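# Mount and secure centrifuge rotor, or tag it expired

## Task

The date is 4 September 2026. Read the use-by date on the card attached to the centrifuge. If the rotor is still in date, lower it fully onto the centrifuge drive, then thread the knob onto the shaft tip, run it down until it seats against the rotor, and tighten it firmly. If the date has passed, do not mount the rotor: leave it where it is standing and place the HOLD block on top of it. The rotor must never be dropped.

## Robot and tools

ROBOT. Two six-joint arms, left_arm and right_arm, each ending in a Robotiq 2F-85 two-finger gripper with a wrist camera. Arm bases in the scene frame: left_arm at (+0.001, +0.464, 0) m with quat_wxyz (+1.000, 0, 0, -0.022); right_arm at (-0.024, -0.558, 0) m with quat_wxyz (+1.000, 0, 0, +0.001). A camera stand is fixed to the floor behind the arms.

FRAMES. Scene frame: origin at table-top height, halfway between the two nominal bases; +z up, +x out over the table, left_arm on the +y side (image left/right may differ). Reported hand positions, orientations, velocities and Hand targets are in each arm's own base frame. Fixed cameras and the table use the scene frame. Motion offsets are along the axes of that arm's current Hand target. Gripper axes: fingers point along +z, they open and close along y. end_effector_position is the spot between the pads when shut; fingertips extend about 19 mm past it when closed, 6 mm when fully open. A block on the wrist sticks out roughly 10 cm toward the gripper's +x and rotates with it. Printed poses may be off by a few centimetres, more at long reach.

execute_actions(actions, cameras). actions is a list of actions; each action is a table of up to 15 rows, each row one 1/30 s control step; a short table repeats its final row to fill 15 steps. Every row is a single list of 18 numbers, each in [-1, 1], covering both arms: left_arm dx, dy, dz, rx, ry, rz, then left_gripper position, force_limit, speed, then the same nine for right_arm and right_gripper. The six pose numbers are an offset, not a pose, measured from that arm's Hand target at the start of the action, along the Hand target's own axes; every row counts from that same start, not from the row before. Scale: 1.0 = 0.6 m for dx, dy, dz and 180 degrees for the rotation vector rx, ry, rz. Since each new action starts from the current Hand target, sending the same offset again moves further. All six zeros re-request the current Hand target. An empty actions list just returns state and images. cameras picks cameras by name (null or ["all"] = all, [] = none; an unknown name voids the call).

Gripper numbers are commands, not offsets. position: +1 fully open (85 mm), about -0.8 pads touching, -1 closes until blocked. force_limit and speed (both start at +1) set grip strength: a slow close (speed -1) on a 40 mm hard part gives about 30 N per pad at force_limit -1 and 100 N at +1; closing from at least 1 cm wider at speed 0 gives about 120-135 N, at speed +1 about 200-245 N. speed is roughly 20 mm/s at -1, 85 at 0, 150 at +1. To leave a gripper unchanged, resend its last three numbers; a 0 is a real command. New force_limit or speed only apply after a position change of 0.01 or more.

move(target, speed, blend, blocking, cameras). target is one 18-number row or a list of up to 15 rows, same layout and scale as above; every row is an offset from the Hand targets at the move's start, not from the previous row. Paths are straight, run together, last at least 0.5 s and are cut off at 10 s. speed: top path speed in m/s, 0.002 to 3.2, default 0.25 (rotation up to twice that in rad/s); one value or one per target. blend: corner rounding in m per target, 0 = full stop there. blocking=false returns after about 0.5 s while the move continues. Moves do not avoid obstacles or the other arm; faster moves lag and stray more. Avoid paths passing near an arm's own base. The result adds a move: line: done, off_target, moving, held or fault, plus limits=paced (pose clipped) or limits=held (steps withheld).

wait(seconds 0 to 10) lets the scene run with commands held. stop() brakes a running move; fingers keep moving. zoom_image(camera, region=[x0, y0, x1, y1]) enlarges part of a camera's latest image, pixels from top-left, up to 504x504; cameras are cam_head_left, cam_head_right, cam_high, cam_low, cam_left_wrist, cam_right_wrist, all 672x504. read_manual(section="licences") returns licence text only. finished_scene(scene=1) ends the scene for good; the result must hold without the robot.

RESULTS. Hand target is the last commanded pose after clipping; the next offsets start from it, and a gripper often rests a little short of it. Commanded orientation is clipped to within 32 degrees of the measured one per step. Tool commands shows current gripper commands. object_status: 0 moving, 1 blocked while opening, 2 blocked while closing (a grip), 3 reached requested position or pads met. position_measured is in counts: 3 open, about 78 = 60 mm, 130 = 40 mm, 180 = 20 mm, 230 pads together. Joint velocities may read within noise. Joint torques include the arm's own weight; positive means toward larger joint angle. MOTOR HOT warns near overheating.

AVOID. Net outside force of about 150 N (plus or minus 25) or contact torque at joint limits (310, 310, 141, 52.6, 52.6, 52.6 N m) stops the arm for 10 s; arms are stiff, so even a small overshoot past firm contact can trigger this. To end a push, command back past the gripper. Overheating from holding loads or stretching out brakes an arm 30-60 s. Never let the arms hit or squeeze each other; the clearance check does not catch everything. Do not drop the rotor, release moving parts, slam into the centrifuge, grip a resting part very hard, or let anything leave the table. Loose objects may occasionally get nudged.

Each tool is called after "Call:" as name([rows], argument=value, ...), one row to a line, values as JSON.

## Session

Call:
execute_actions(actions=[])

Scene clock: 0.00 s.
left_arm: end_effector_position=(+0.8606, +0.2523, +0.2752) position_measured=3 object_status=3 end_effector_quat_wxyz=(+0.335, +0.796, -0.259, +0.432) | right_arm: end_effector_position=(+0.2436, +0.1644, +0.2631) position_measured=3 object_status=3 end_effector_quat_wxyz=(-0.259, -0.519, +0.745, -0.328)
Joint positions: left_arm=[3.505 -1.035 1.788 -2.81 -2.669 -2.451] | right_arm=[3.711 -1.872 2.364 -1.461 -2.232 -0.435]
Joint velocities: within noise
Joint torques (N m): no reading
Hand target: left_arm +0.8606, +0.2523, +0.2752; +0.335, +0.796, -0.259, +0.432 | right_arm +0.2436, +0.1644, +0.2631; -0.259, -0.519, +0.745, -0.328
Tool commands: left_gripper/position=+1.0 left_gripper/force_limit=+1.0 left_gripper/speed=+1.0 right_gripper/position=+1.0 right_gripper/force_limit=+1.0 right_gripper/speed=+1.0

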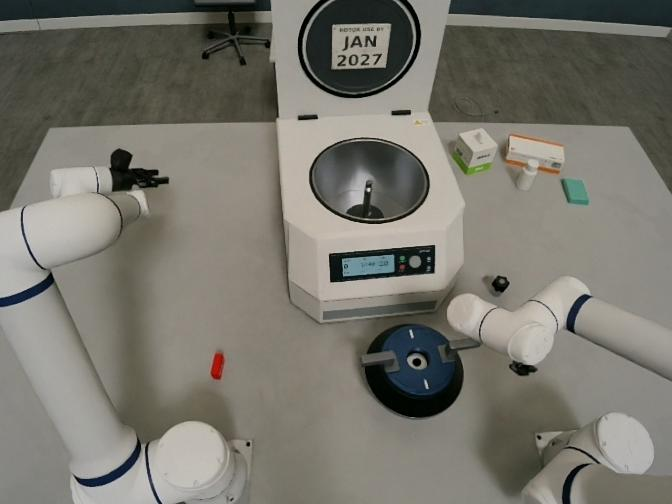

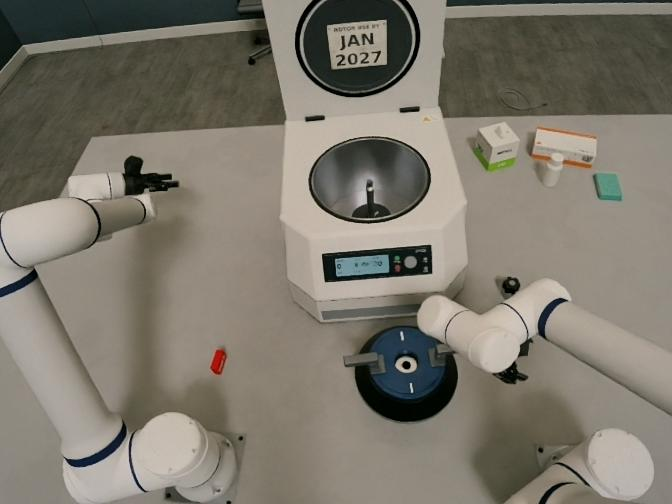

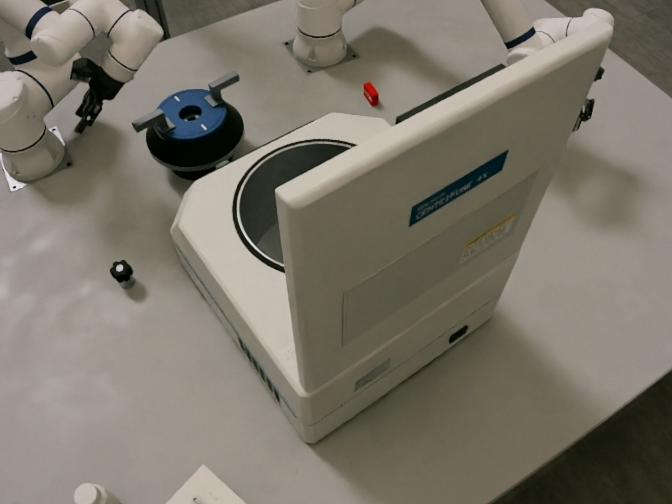

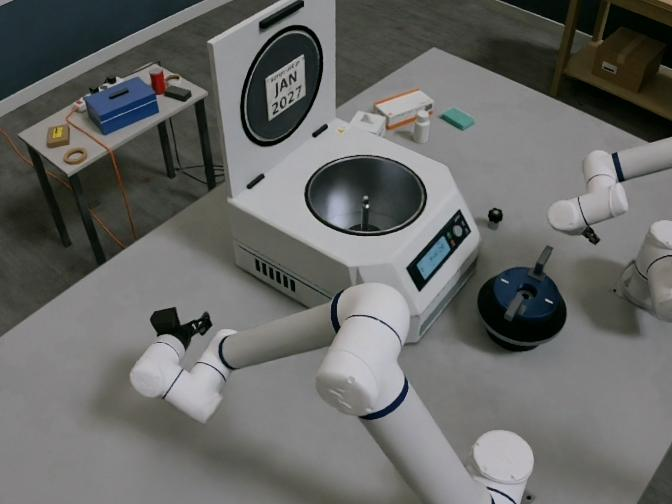

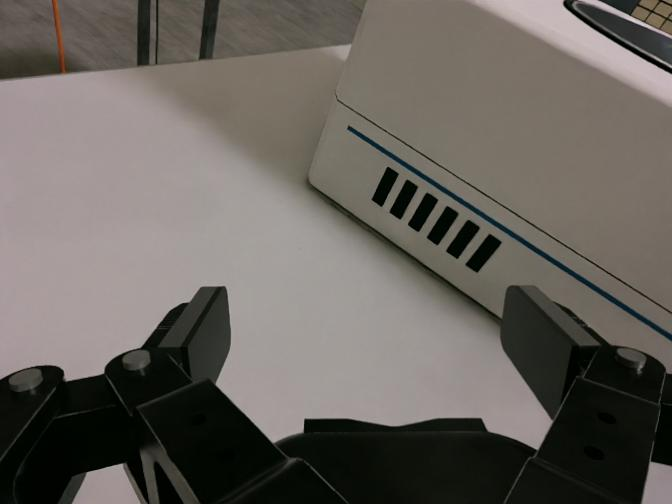

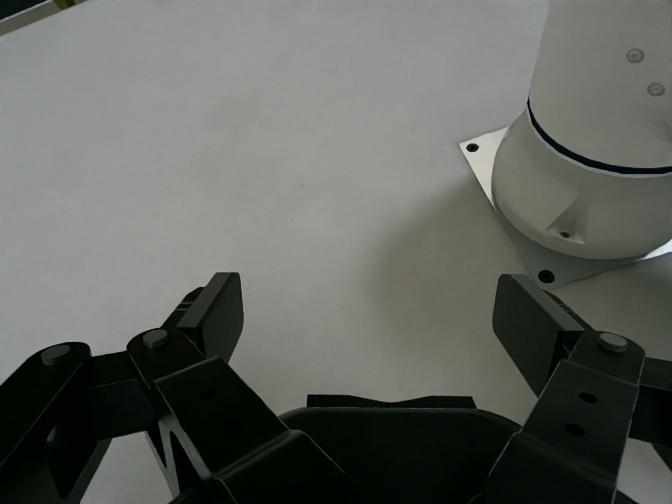

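Call:
zoom_image(camera="cam_head_left", region=[300, 0, 430, 100])

Call:
zoom_image(camera="cam_head_left", region=[340, 260, 540, 420])

Call:
zoom_image(camera="cam_low", region=[440, 190, 640, 360])

Call:
zoom_image(camera="cam_high", region=[90, 50, 290, 300])

Call:
zoom_image(camera="cam_head_right", region=[290, 130, 450, 230])

Call:
zoom_image(camera="cam_low", region=[290, 130, 510, 300])

Scaled by 3.877 from the camera's 672x504 image, which has a finer 960x720 frame.

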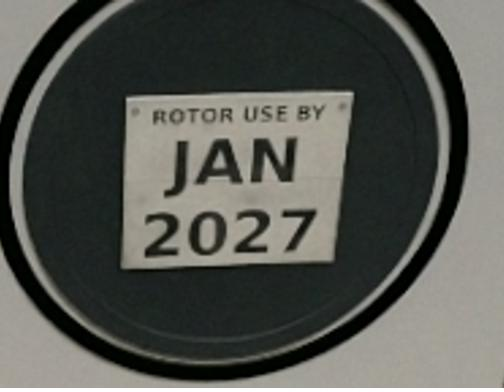

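Scaled by 2.520 from the camera's 672x504 image, which has a finer 960x720 frame.

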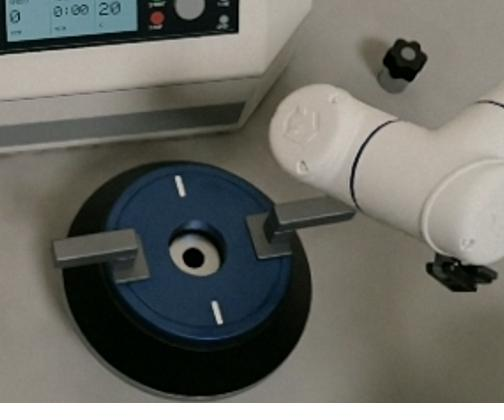

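Scaled by 2.520 from the camera's 672x504 image, which has a finer 960x720 frame.

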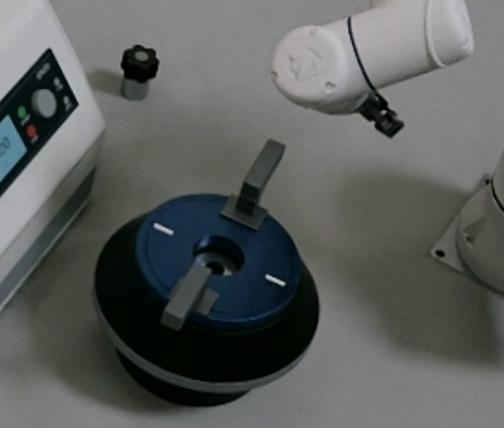

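Scaled by 2.016 from the camera's 672x504 image, which has a finer 960x720 frame.

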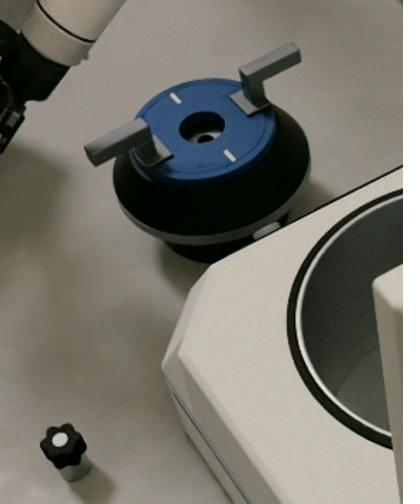

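Scaled by 3.150 from the camera's 672x504 image, which has a finer 960x720 frame.

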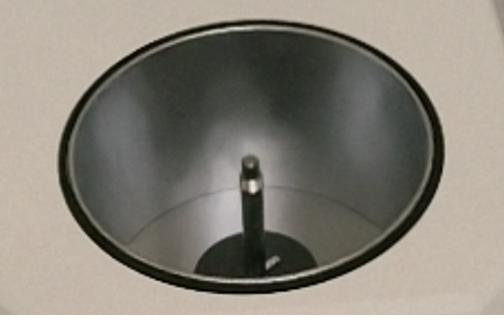

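Scaled by 2.291 from the camera's 672x504 image, which has a finer 960x720 frame.

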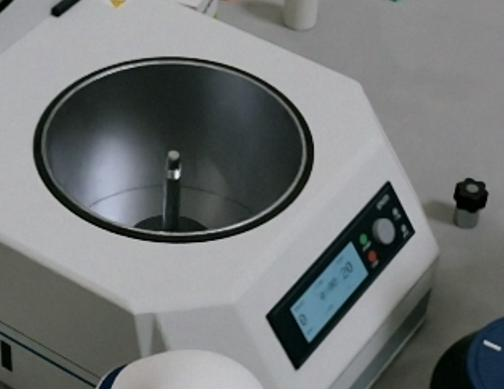

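Call:
move(target=[0.2935,0.8827,0.1712,0.4407,-0.0553,-0.6065,1,1,1,0.1155,-0.0772,-0.3232,-0.0324,-0.2738,-0.1056,1,1,1], speed=0.4)

Scene clock: 27.27 s.
left_arm: end_effector_position=(+0.6283, -0.1870, +0.5491) position_measured=3 object_status=3 end_effector_quat_wxyz=(+0.001, +0.707, +0.707, +0.001) | right_arm: end_effector_position=(+0.2735, +0.2581, +0.4498) position_measured=3 object_status=3 end_effector_quat_wxyz=(+0.000, +0.707, -0.707, +0.000)
Joint positions: left_arm=[2.577 -1.666 1.628 -1.535 -1.569 -5.277] | right_arm=[3.407 -2.189 2.13 -1.512 -1.571 -1.306]
Joint torques (N m): left_arm=[-19.38 -22.97 -84.42 -3.66 -2.94 -2.93] | right_arm=[-8.46 -19.67 -48.56 0.86 2.63 -3.6]
Hand target: left_arm +0.6282, -0.1871, +0.5492; +0.001, +0.707, +0.707, +0.001 | right_arm +0.2735, +0.2581, +0.4499; +0.000, +0.707, -0.707, +0.000
Off the commanded pose: left_arm 0.000 m, 0 deg | right_arm 0.000 m, 0 deg.
move: done

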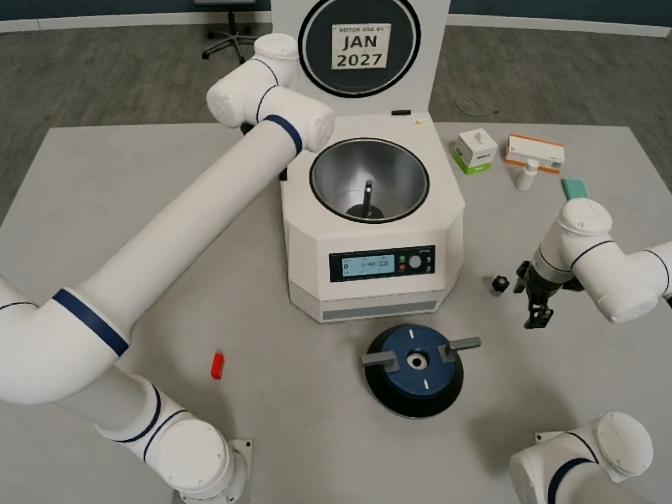

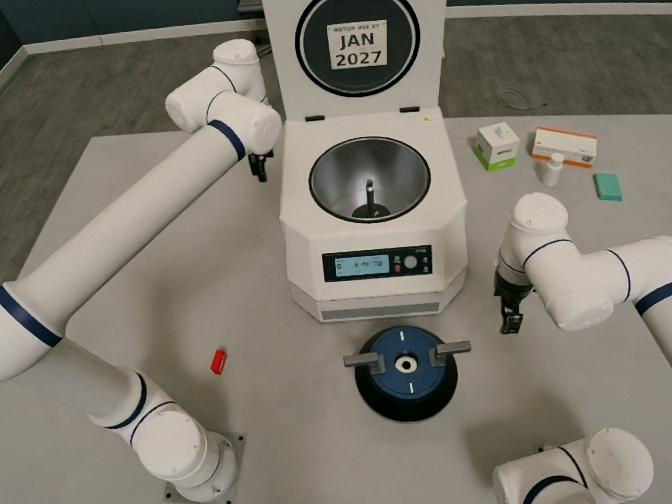

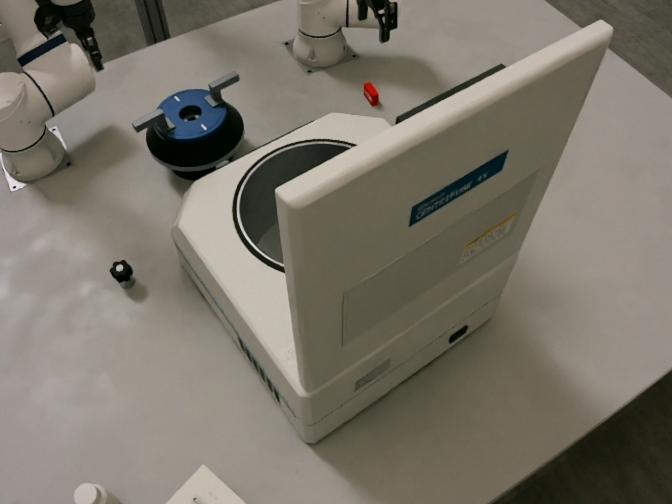

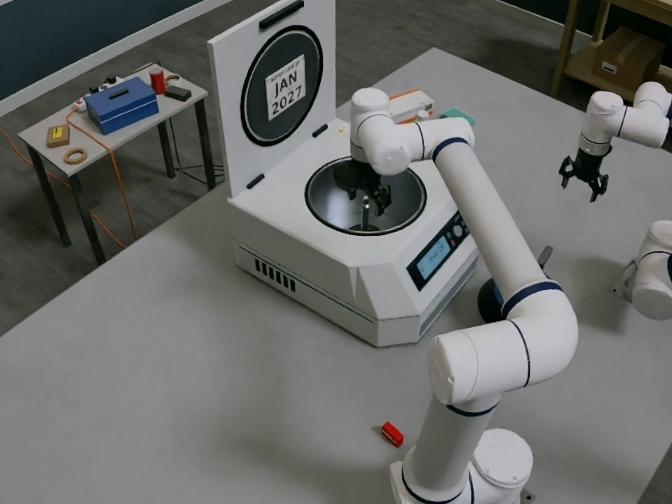

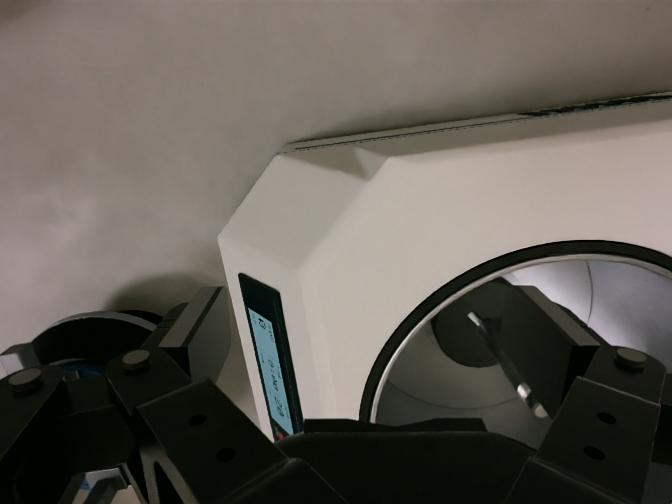

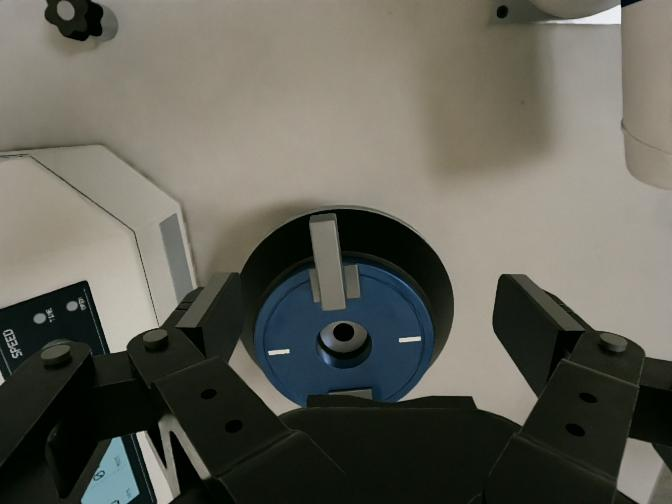

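Call:
move(target=[-0.307,0.23,0,0,0,0,1,1,1,-0.2333,0,0,0,0,0,1,1,1], speed=0.4)

Scene clock: 35.43 s.
left_arm: end_effector_position=(+0.7662, -0.3711, +0.5493) position_measured=3 object_status=3 end_effector_quat_wxyz=(+0.001, +0.707, +0.707, +0.001) | right_arm: end_effector_position=(+0.2735, +0.3980, +0.4498) position_measured=3 object_status=3 end_effector_quat_wxyz=(+0.000, +0.707, -0.707, +0.000)
Joint positions: left_arm=[2.48 -1.334 1.271 -1.509 -1.569 -5.375] | right_arm=[3.734 -1.97 2.026 -1.627 -1.571 -0.978]
Joint torques (N m): left_arm=[-21.61 -46.5 -86.32 -3.3 -1.57 -2.66] | right_arm=[12.15 -2.47 -48.53 -4.08 -1.09 2.62]
Hand target: left_arm +0.7663, -0.3712, +0.5493; +0.001, +0.707, +0.707, +0.001 | right_arm +0.2735, +0.3981, +0.4498; +0.000, +0.707, -0.707, +0.000
Off the commanded pose: left_arm 0.000 m, 0 deg | right_arm 0.000 m, 0 deg.
move: done

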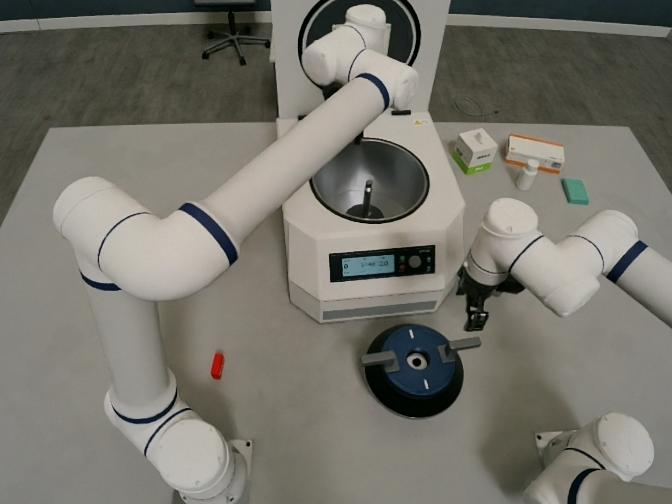

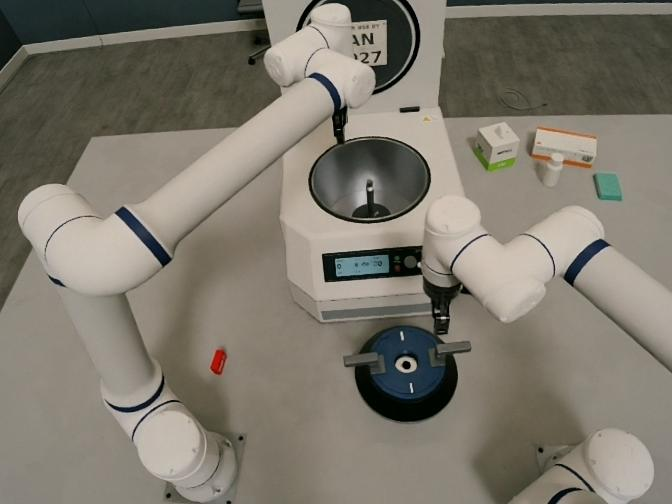

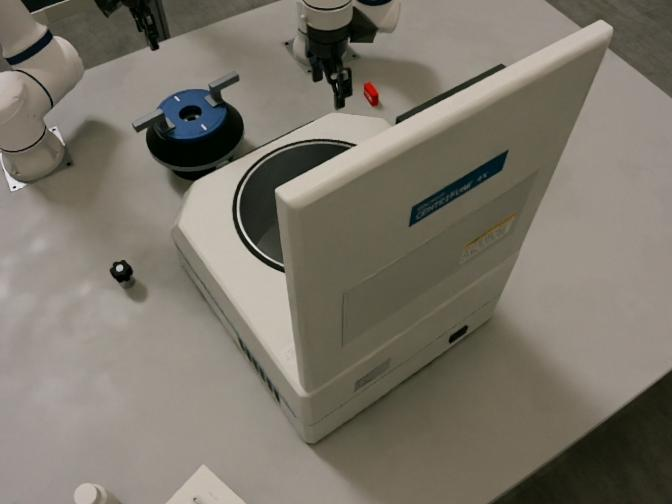

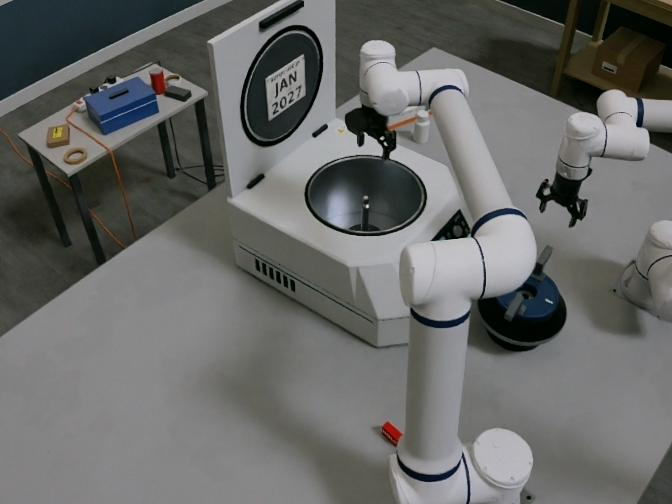

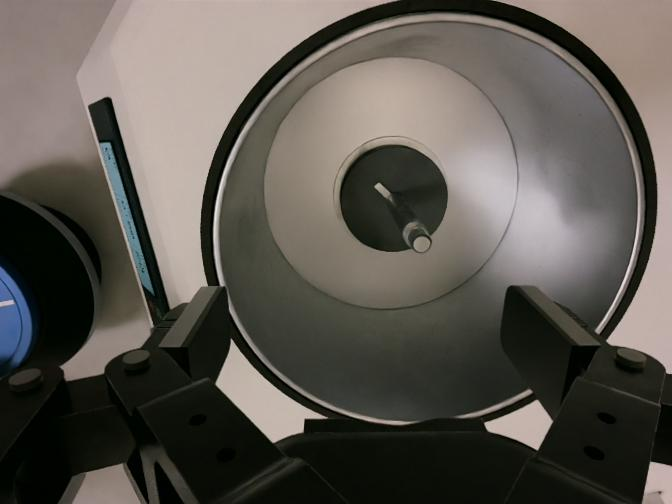

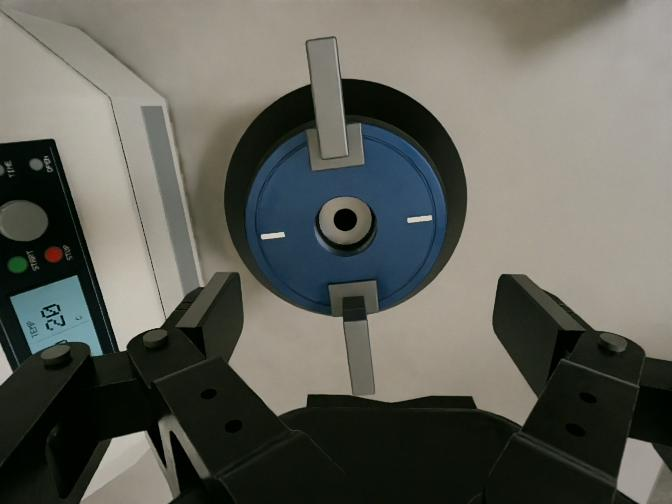

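Call:
zoom_image(camera="cam_left_wrist", region=[300, 110, 500, 280])

Call:
zoom_image(camera="cam_right_wrist", region=[210, 20, 490, 300])

Call:
zoom_image(camera="cam_right_wrist", region=[290, 180, 400, 270])

Scaled by 2.520 from the camera's 672x504 image, which has a finer 960x720 frame.

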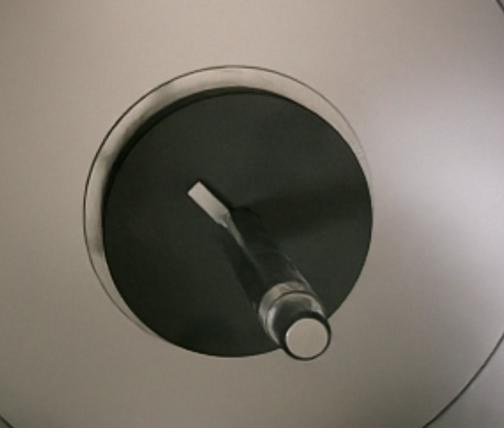

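Scaled by 1.800 from the camera's 672x504 image, which has a finer 960x720 frame.

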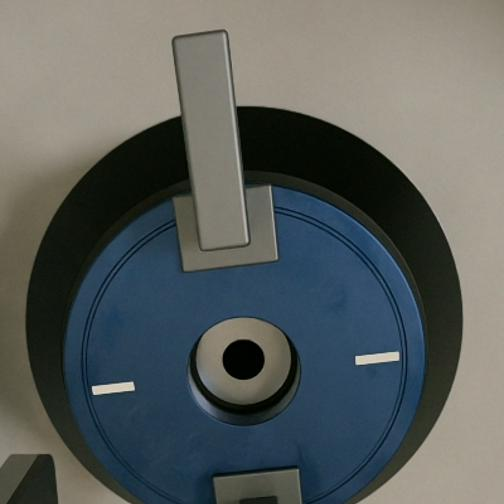

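Scaled by 4.582 from the camera's 672x504 image, which has a finer 960x720 frame.

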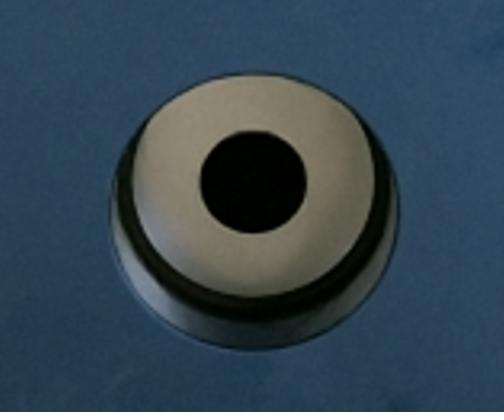

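Call:
move(target=[-0.1737,0.1328,0.0217,0,0.1111,0,1,1,1,0.534,-0.4533,0.1667,0,0,0,1,1,1], speed=0.4)

Scene clock: 48.80 s.
left_arm: end_effector_position=(+0.8460, -0.4753, +0.5364) position_measured=3 object_status=3 end_effector_quat_wxyz=(-0.122, +0.696, +0.697, +0.124) | right_arm: end_effector_position=(+0.5453, +0.0779, +0.3499) position_measured=3 object_status=3 end_effector_quat_wxyz=(+0.000, +0.707, -0.707, +0.000)
Joint positions: left_arm=[2.373 -1.003 0.801 -1.122 -1.321 -5.513] | right_arm=[2.956 -1.806 2.097 -1.861 -1.571 -1.757]
Joint torques (N m): left_arm=[-20.28 -72.56 -82.94 -2.71 5.2 -2.76] | right_arm=[-7.76 -18.46 -47.59 -3.97 2.86 -3.82]
Hand target: left_arm +0.8461, -0.4754, +0.5364; -0.122, +0.696, +0.697, +0.124 | right_arm +0.5455, +0.0777, +0.3498; +0.000, +0.707, -0.707, +0.000
Off the commanded pose: left_arm 0.000 m, 0 deg | right_arm 0.000 m, 0 deg.
move: done

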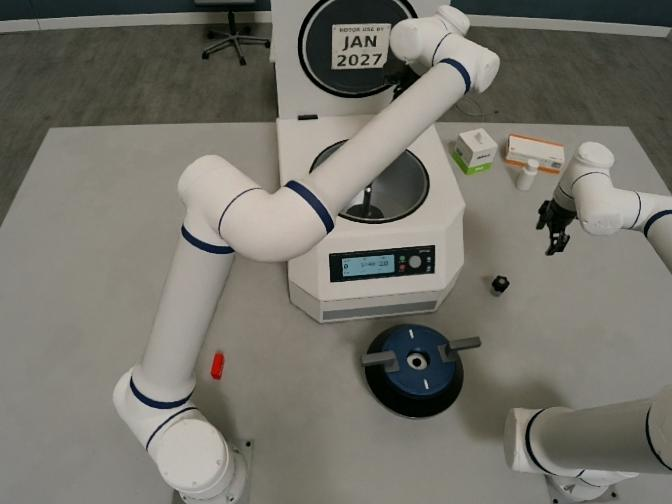

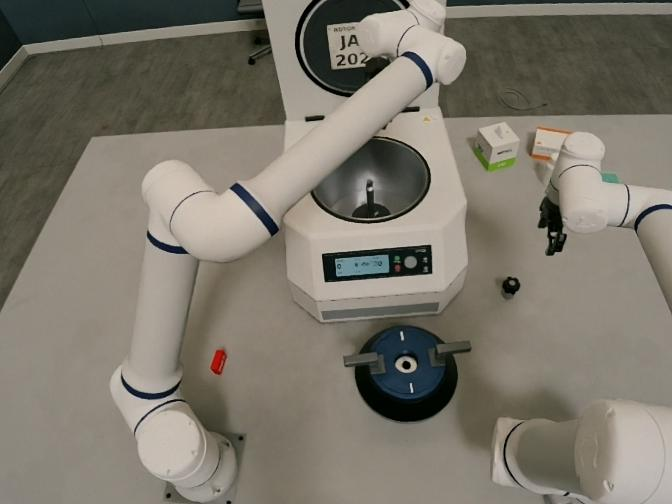

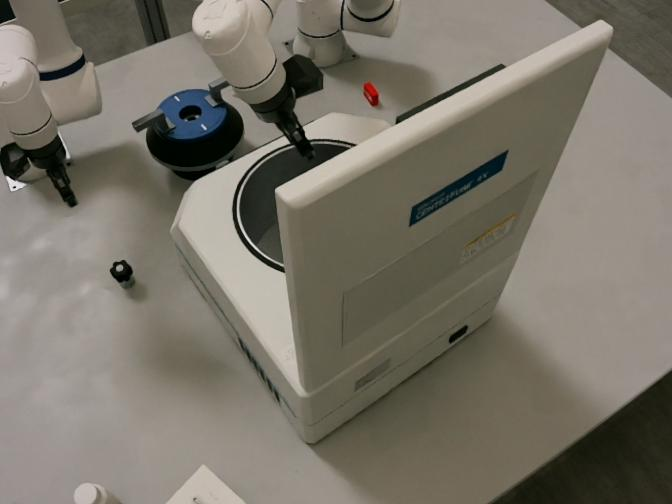

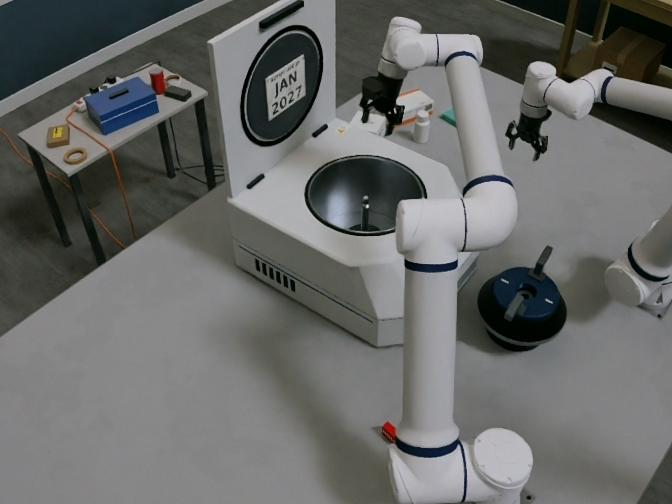

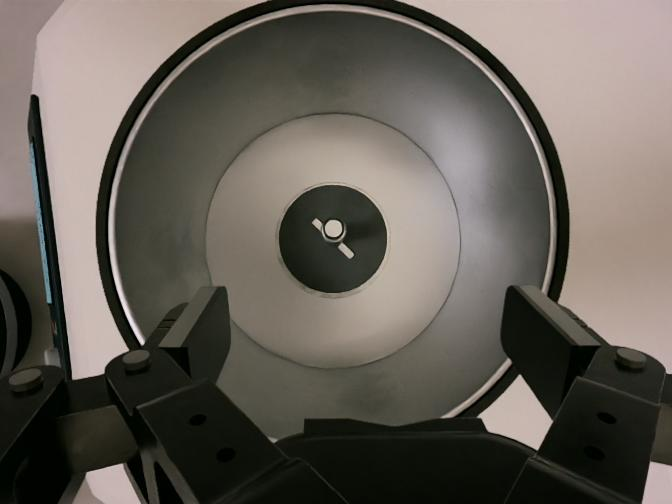

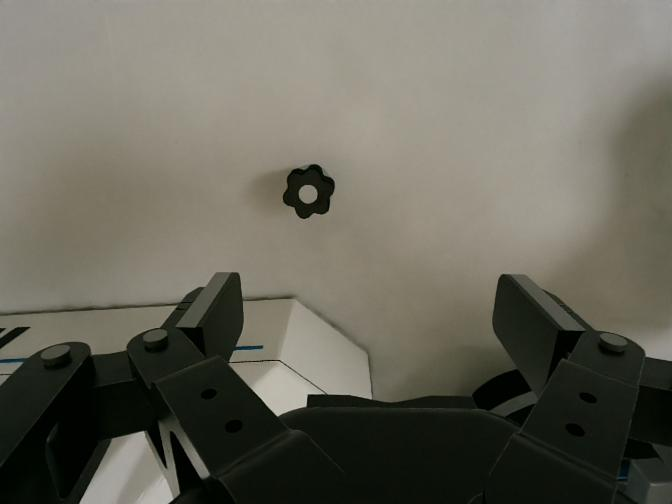

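Call:
zoom_image(camera="cam_left_wrist", region=[260, 170, 410, 310])

Call:
zoom_image(camera="cam_right_wrist", region=[230, 150, 380, 260])

Call:
zoom_image(camera="cam_high", region=[80, 230, 180, 310])

Call:
zoom_image(camera="cam_head_right", region=[450, 250, 570, 330])

Scaled by 3.360 from the camera's 672x504 image, which has a finer 960x720 frame.

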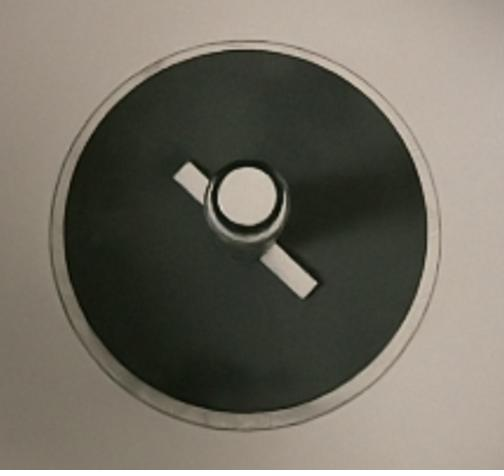

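Scaled by 3.360 from the camera's 672x504 image, which has a finer 960x720 frame.

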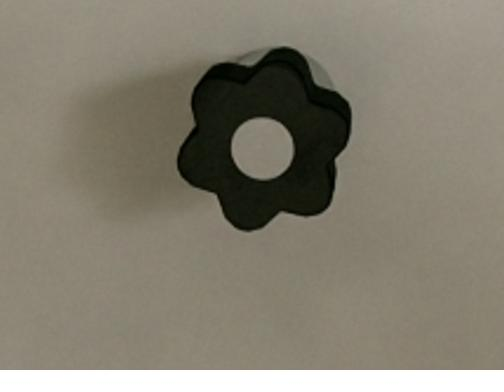

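Scaled by 5.040 from the camera's 672x504 image, which has a finer 960x720 frame.

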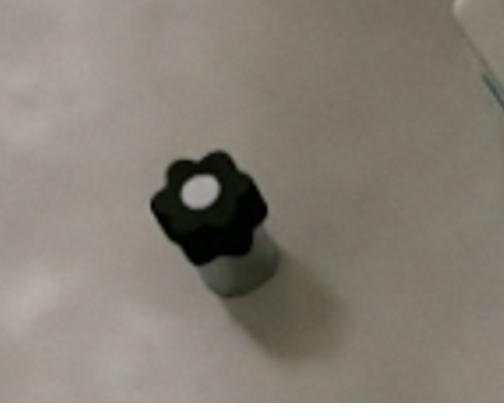

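Scaled by 4.200 from the camera's 672x504 image, which has a finer 960x720 frame.

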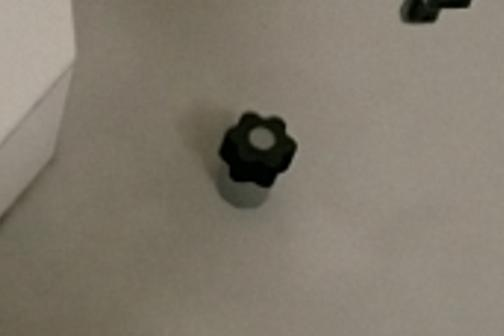

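Call:
move([
  [-0.0878,-0.9433,0.1213,0,-0.1111,0,1,1,1,0,0,0,0,0,0,1,1,1],
  [-0.0878,-0.9433,0.1213,0,-0.1111,0,1,1,1,-0.6335,-0.2145,-0.3333,0,0,0,1,1,1],
], speed=0.4)

Scene clock: 63.47 s.
left_arm: end_effector_position=(+0.2803, -0.5002, +0.4488) position_measured=3 object_status=3 end_effector_quat_wxyz=(+0.001, +0.707, +0.707, +0.001) | right_arm: end_effector_position=(+0.6741, +0.4578, +0.5495) position_measured=3 object_status=3 end_effector_quat_wxyz=(+0.000, +0.707, -0.707, +0.000)
Joint positions: left_arm=[1.766 -1.801 1.915 -1.685 -1.569 -6.089] | right_arm=[3.519 -1.396 1.345 -1.52 -1.571 -1.194]
Joint torques (N m): left_arm=[-20.5 -36.45 -60.36 -7.53 4.31 -3.11] | right_arm=[12.5 -76.94 -48.48 0.84 -0.94 2.8]
Hand target: left_arm +0.2803, -0.5002, +0.4488; +0.001, +0.707, +0.707, +0.001 | right_arm +0.6742, +0.4579, +0.5496; +0.000, +0.707, -0.707, +0.000
Off the commanded pose: left_arm 0.000 m, 0 deg | right_arm 0.000 m, 0 deg.
move: done

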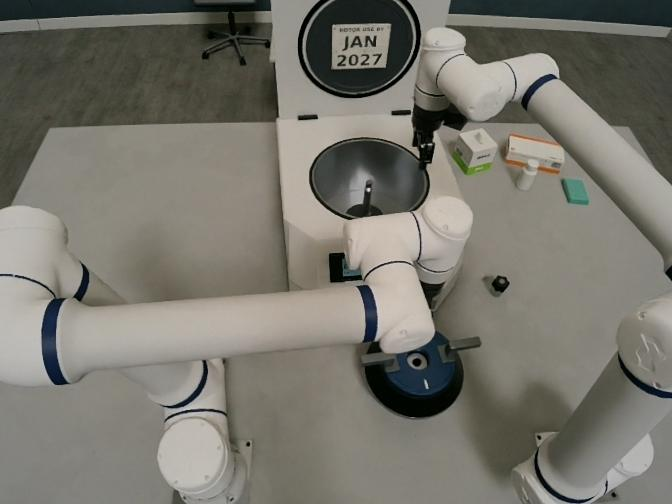

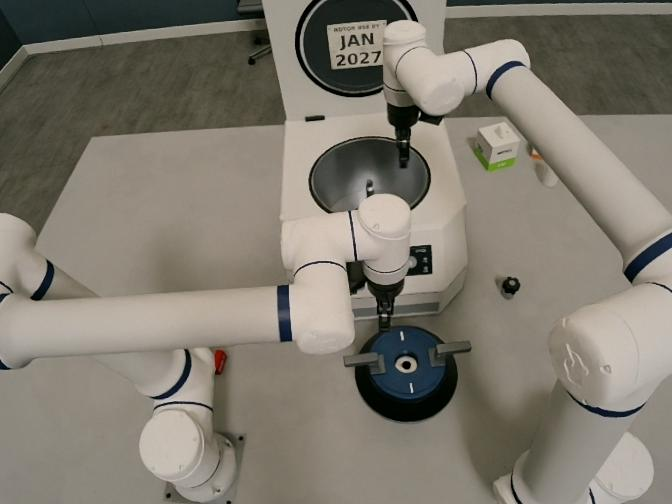

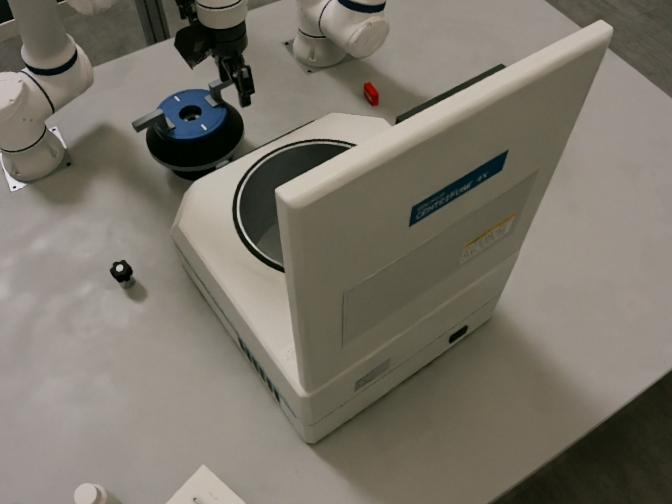

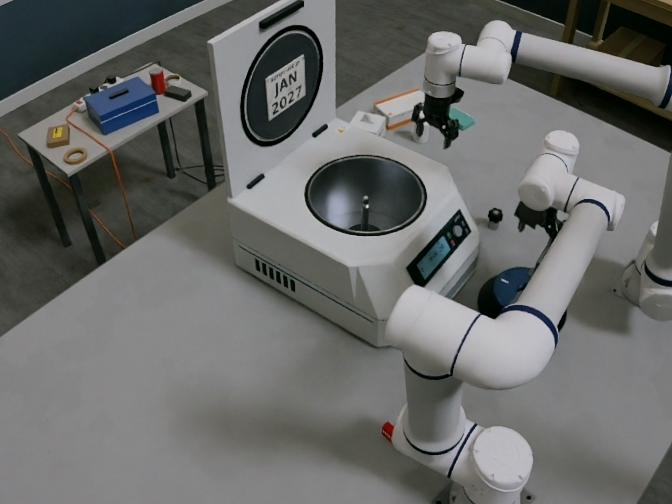

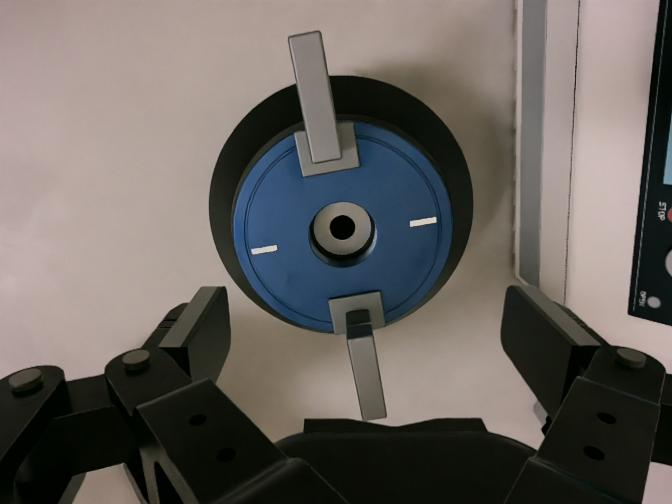

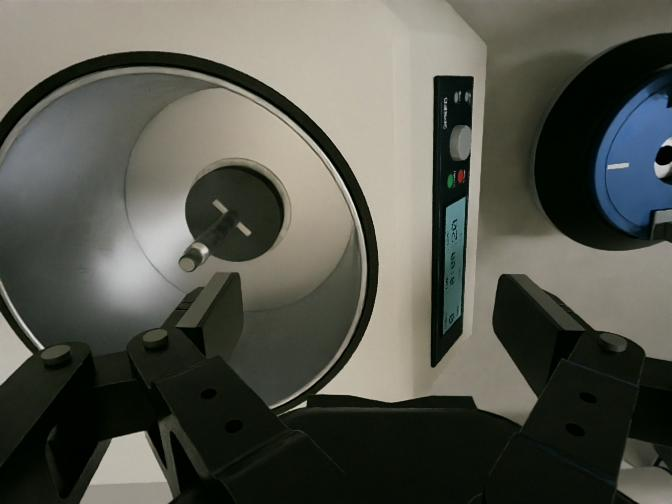

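Call:
zoom_image(camera="cam_right_wrist", region=[160, 150, 310, 280])

Call:
zoom_image(camera="cam_left_wrist", region=[200, 20, 480, 300])

Call:
zoom_image(camera="cam_left_wrist", region=[280, 280, 480, 440])

Scaled by 3.360 from the camera's 672x504 image, which has a finer 960x720 frame.

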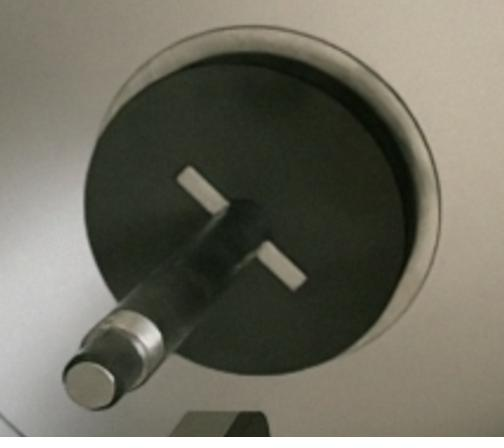

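Scaled by 1.800 from the camera's 672x504 image, which has a finer 960x720 frame.

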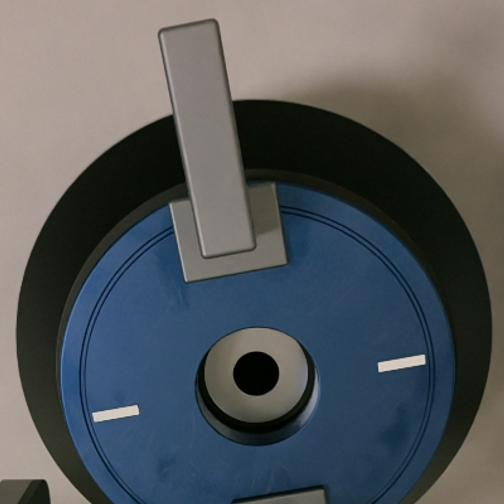

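Scaled by 2.520 from the camera's 672x504 image, which has a finer 960x720 frame.

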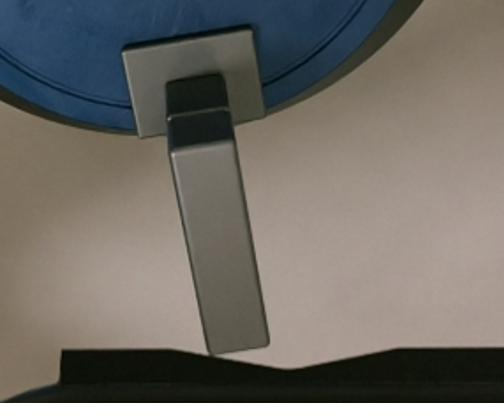

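Call:
zoom_image(camera="cam_right_wrist", region=[130, 250, 340, 420])

Call:
zoom_image(camera="cam_right_wrist", region=[460, 250, 670, 420])

Call:
zoom_image(camera="cam_left_wrist", region=[110, 260, 320, 430])

Call:
zoom_image(camera="cam_left_wrist", region=[460, 260, 670, 430])

Scaled by 2.400 from the camera's 672x504 image, which has a finer 960x720 frame.

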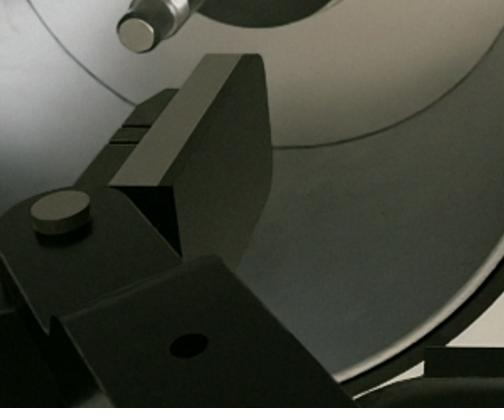

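Scaled by 2.400 from the camera's 672x504 image, which has a finer 960x720 frame.

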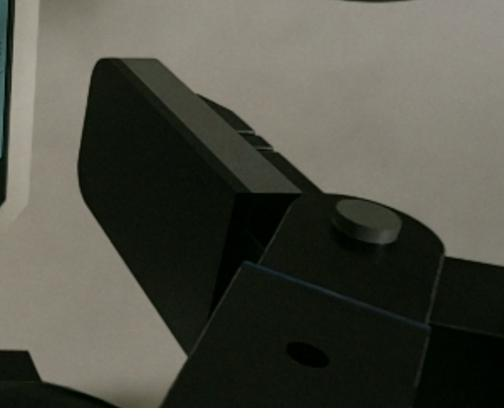

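Scaled by 2.400 from the camera's 672x504 image, which has a finer 960x720 frame.

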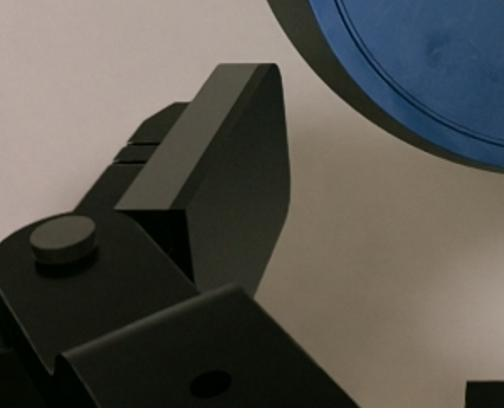

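Scaled by 2.400 from the camera's 672x504 image, which has a finer 960x720 frame.

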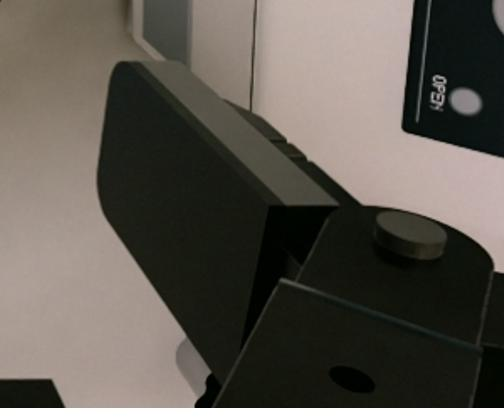

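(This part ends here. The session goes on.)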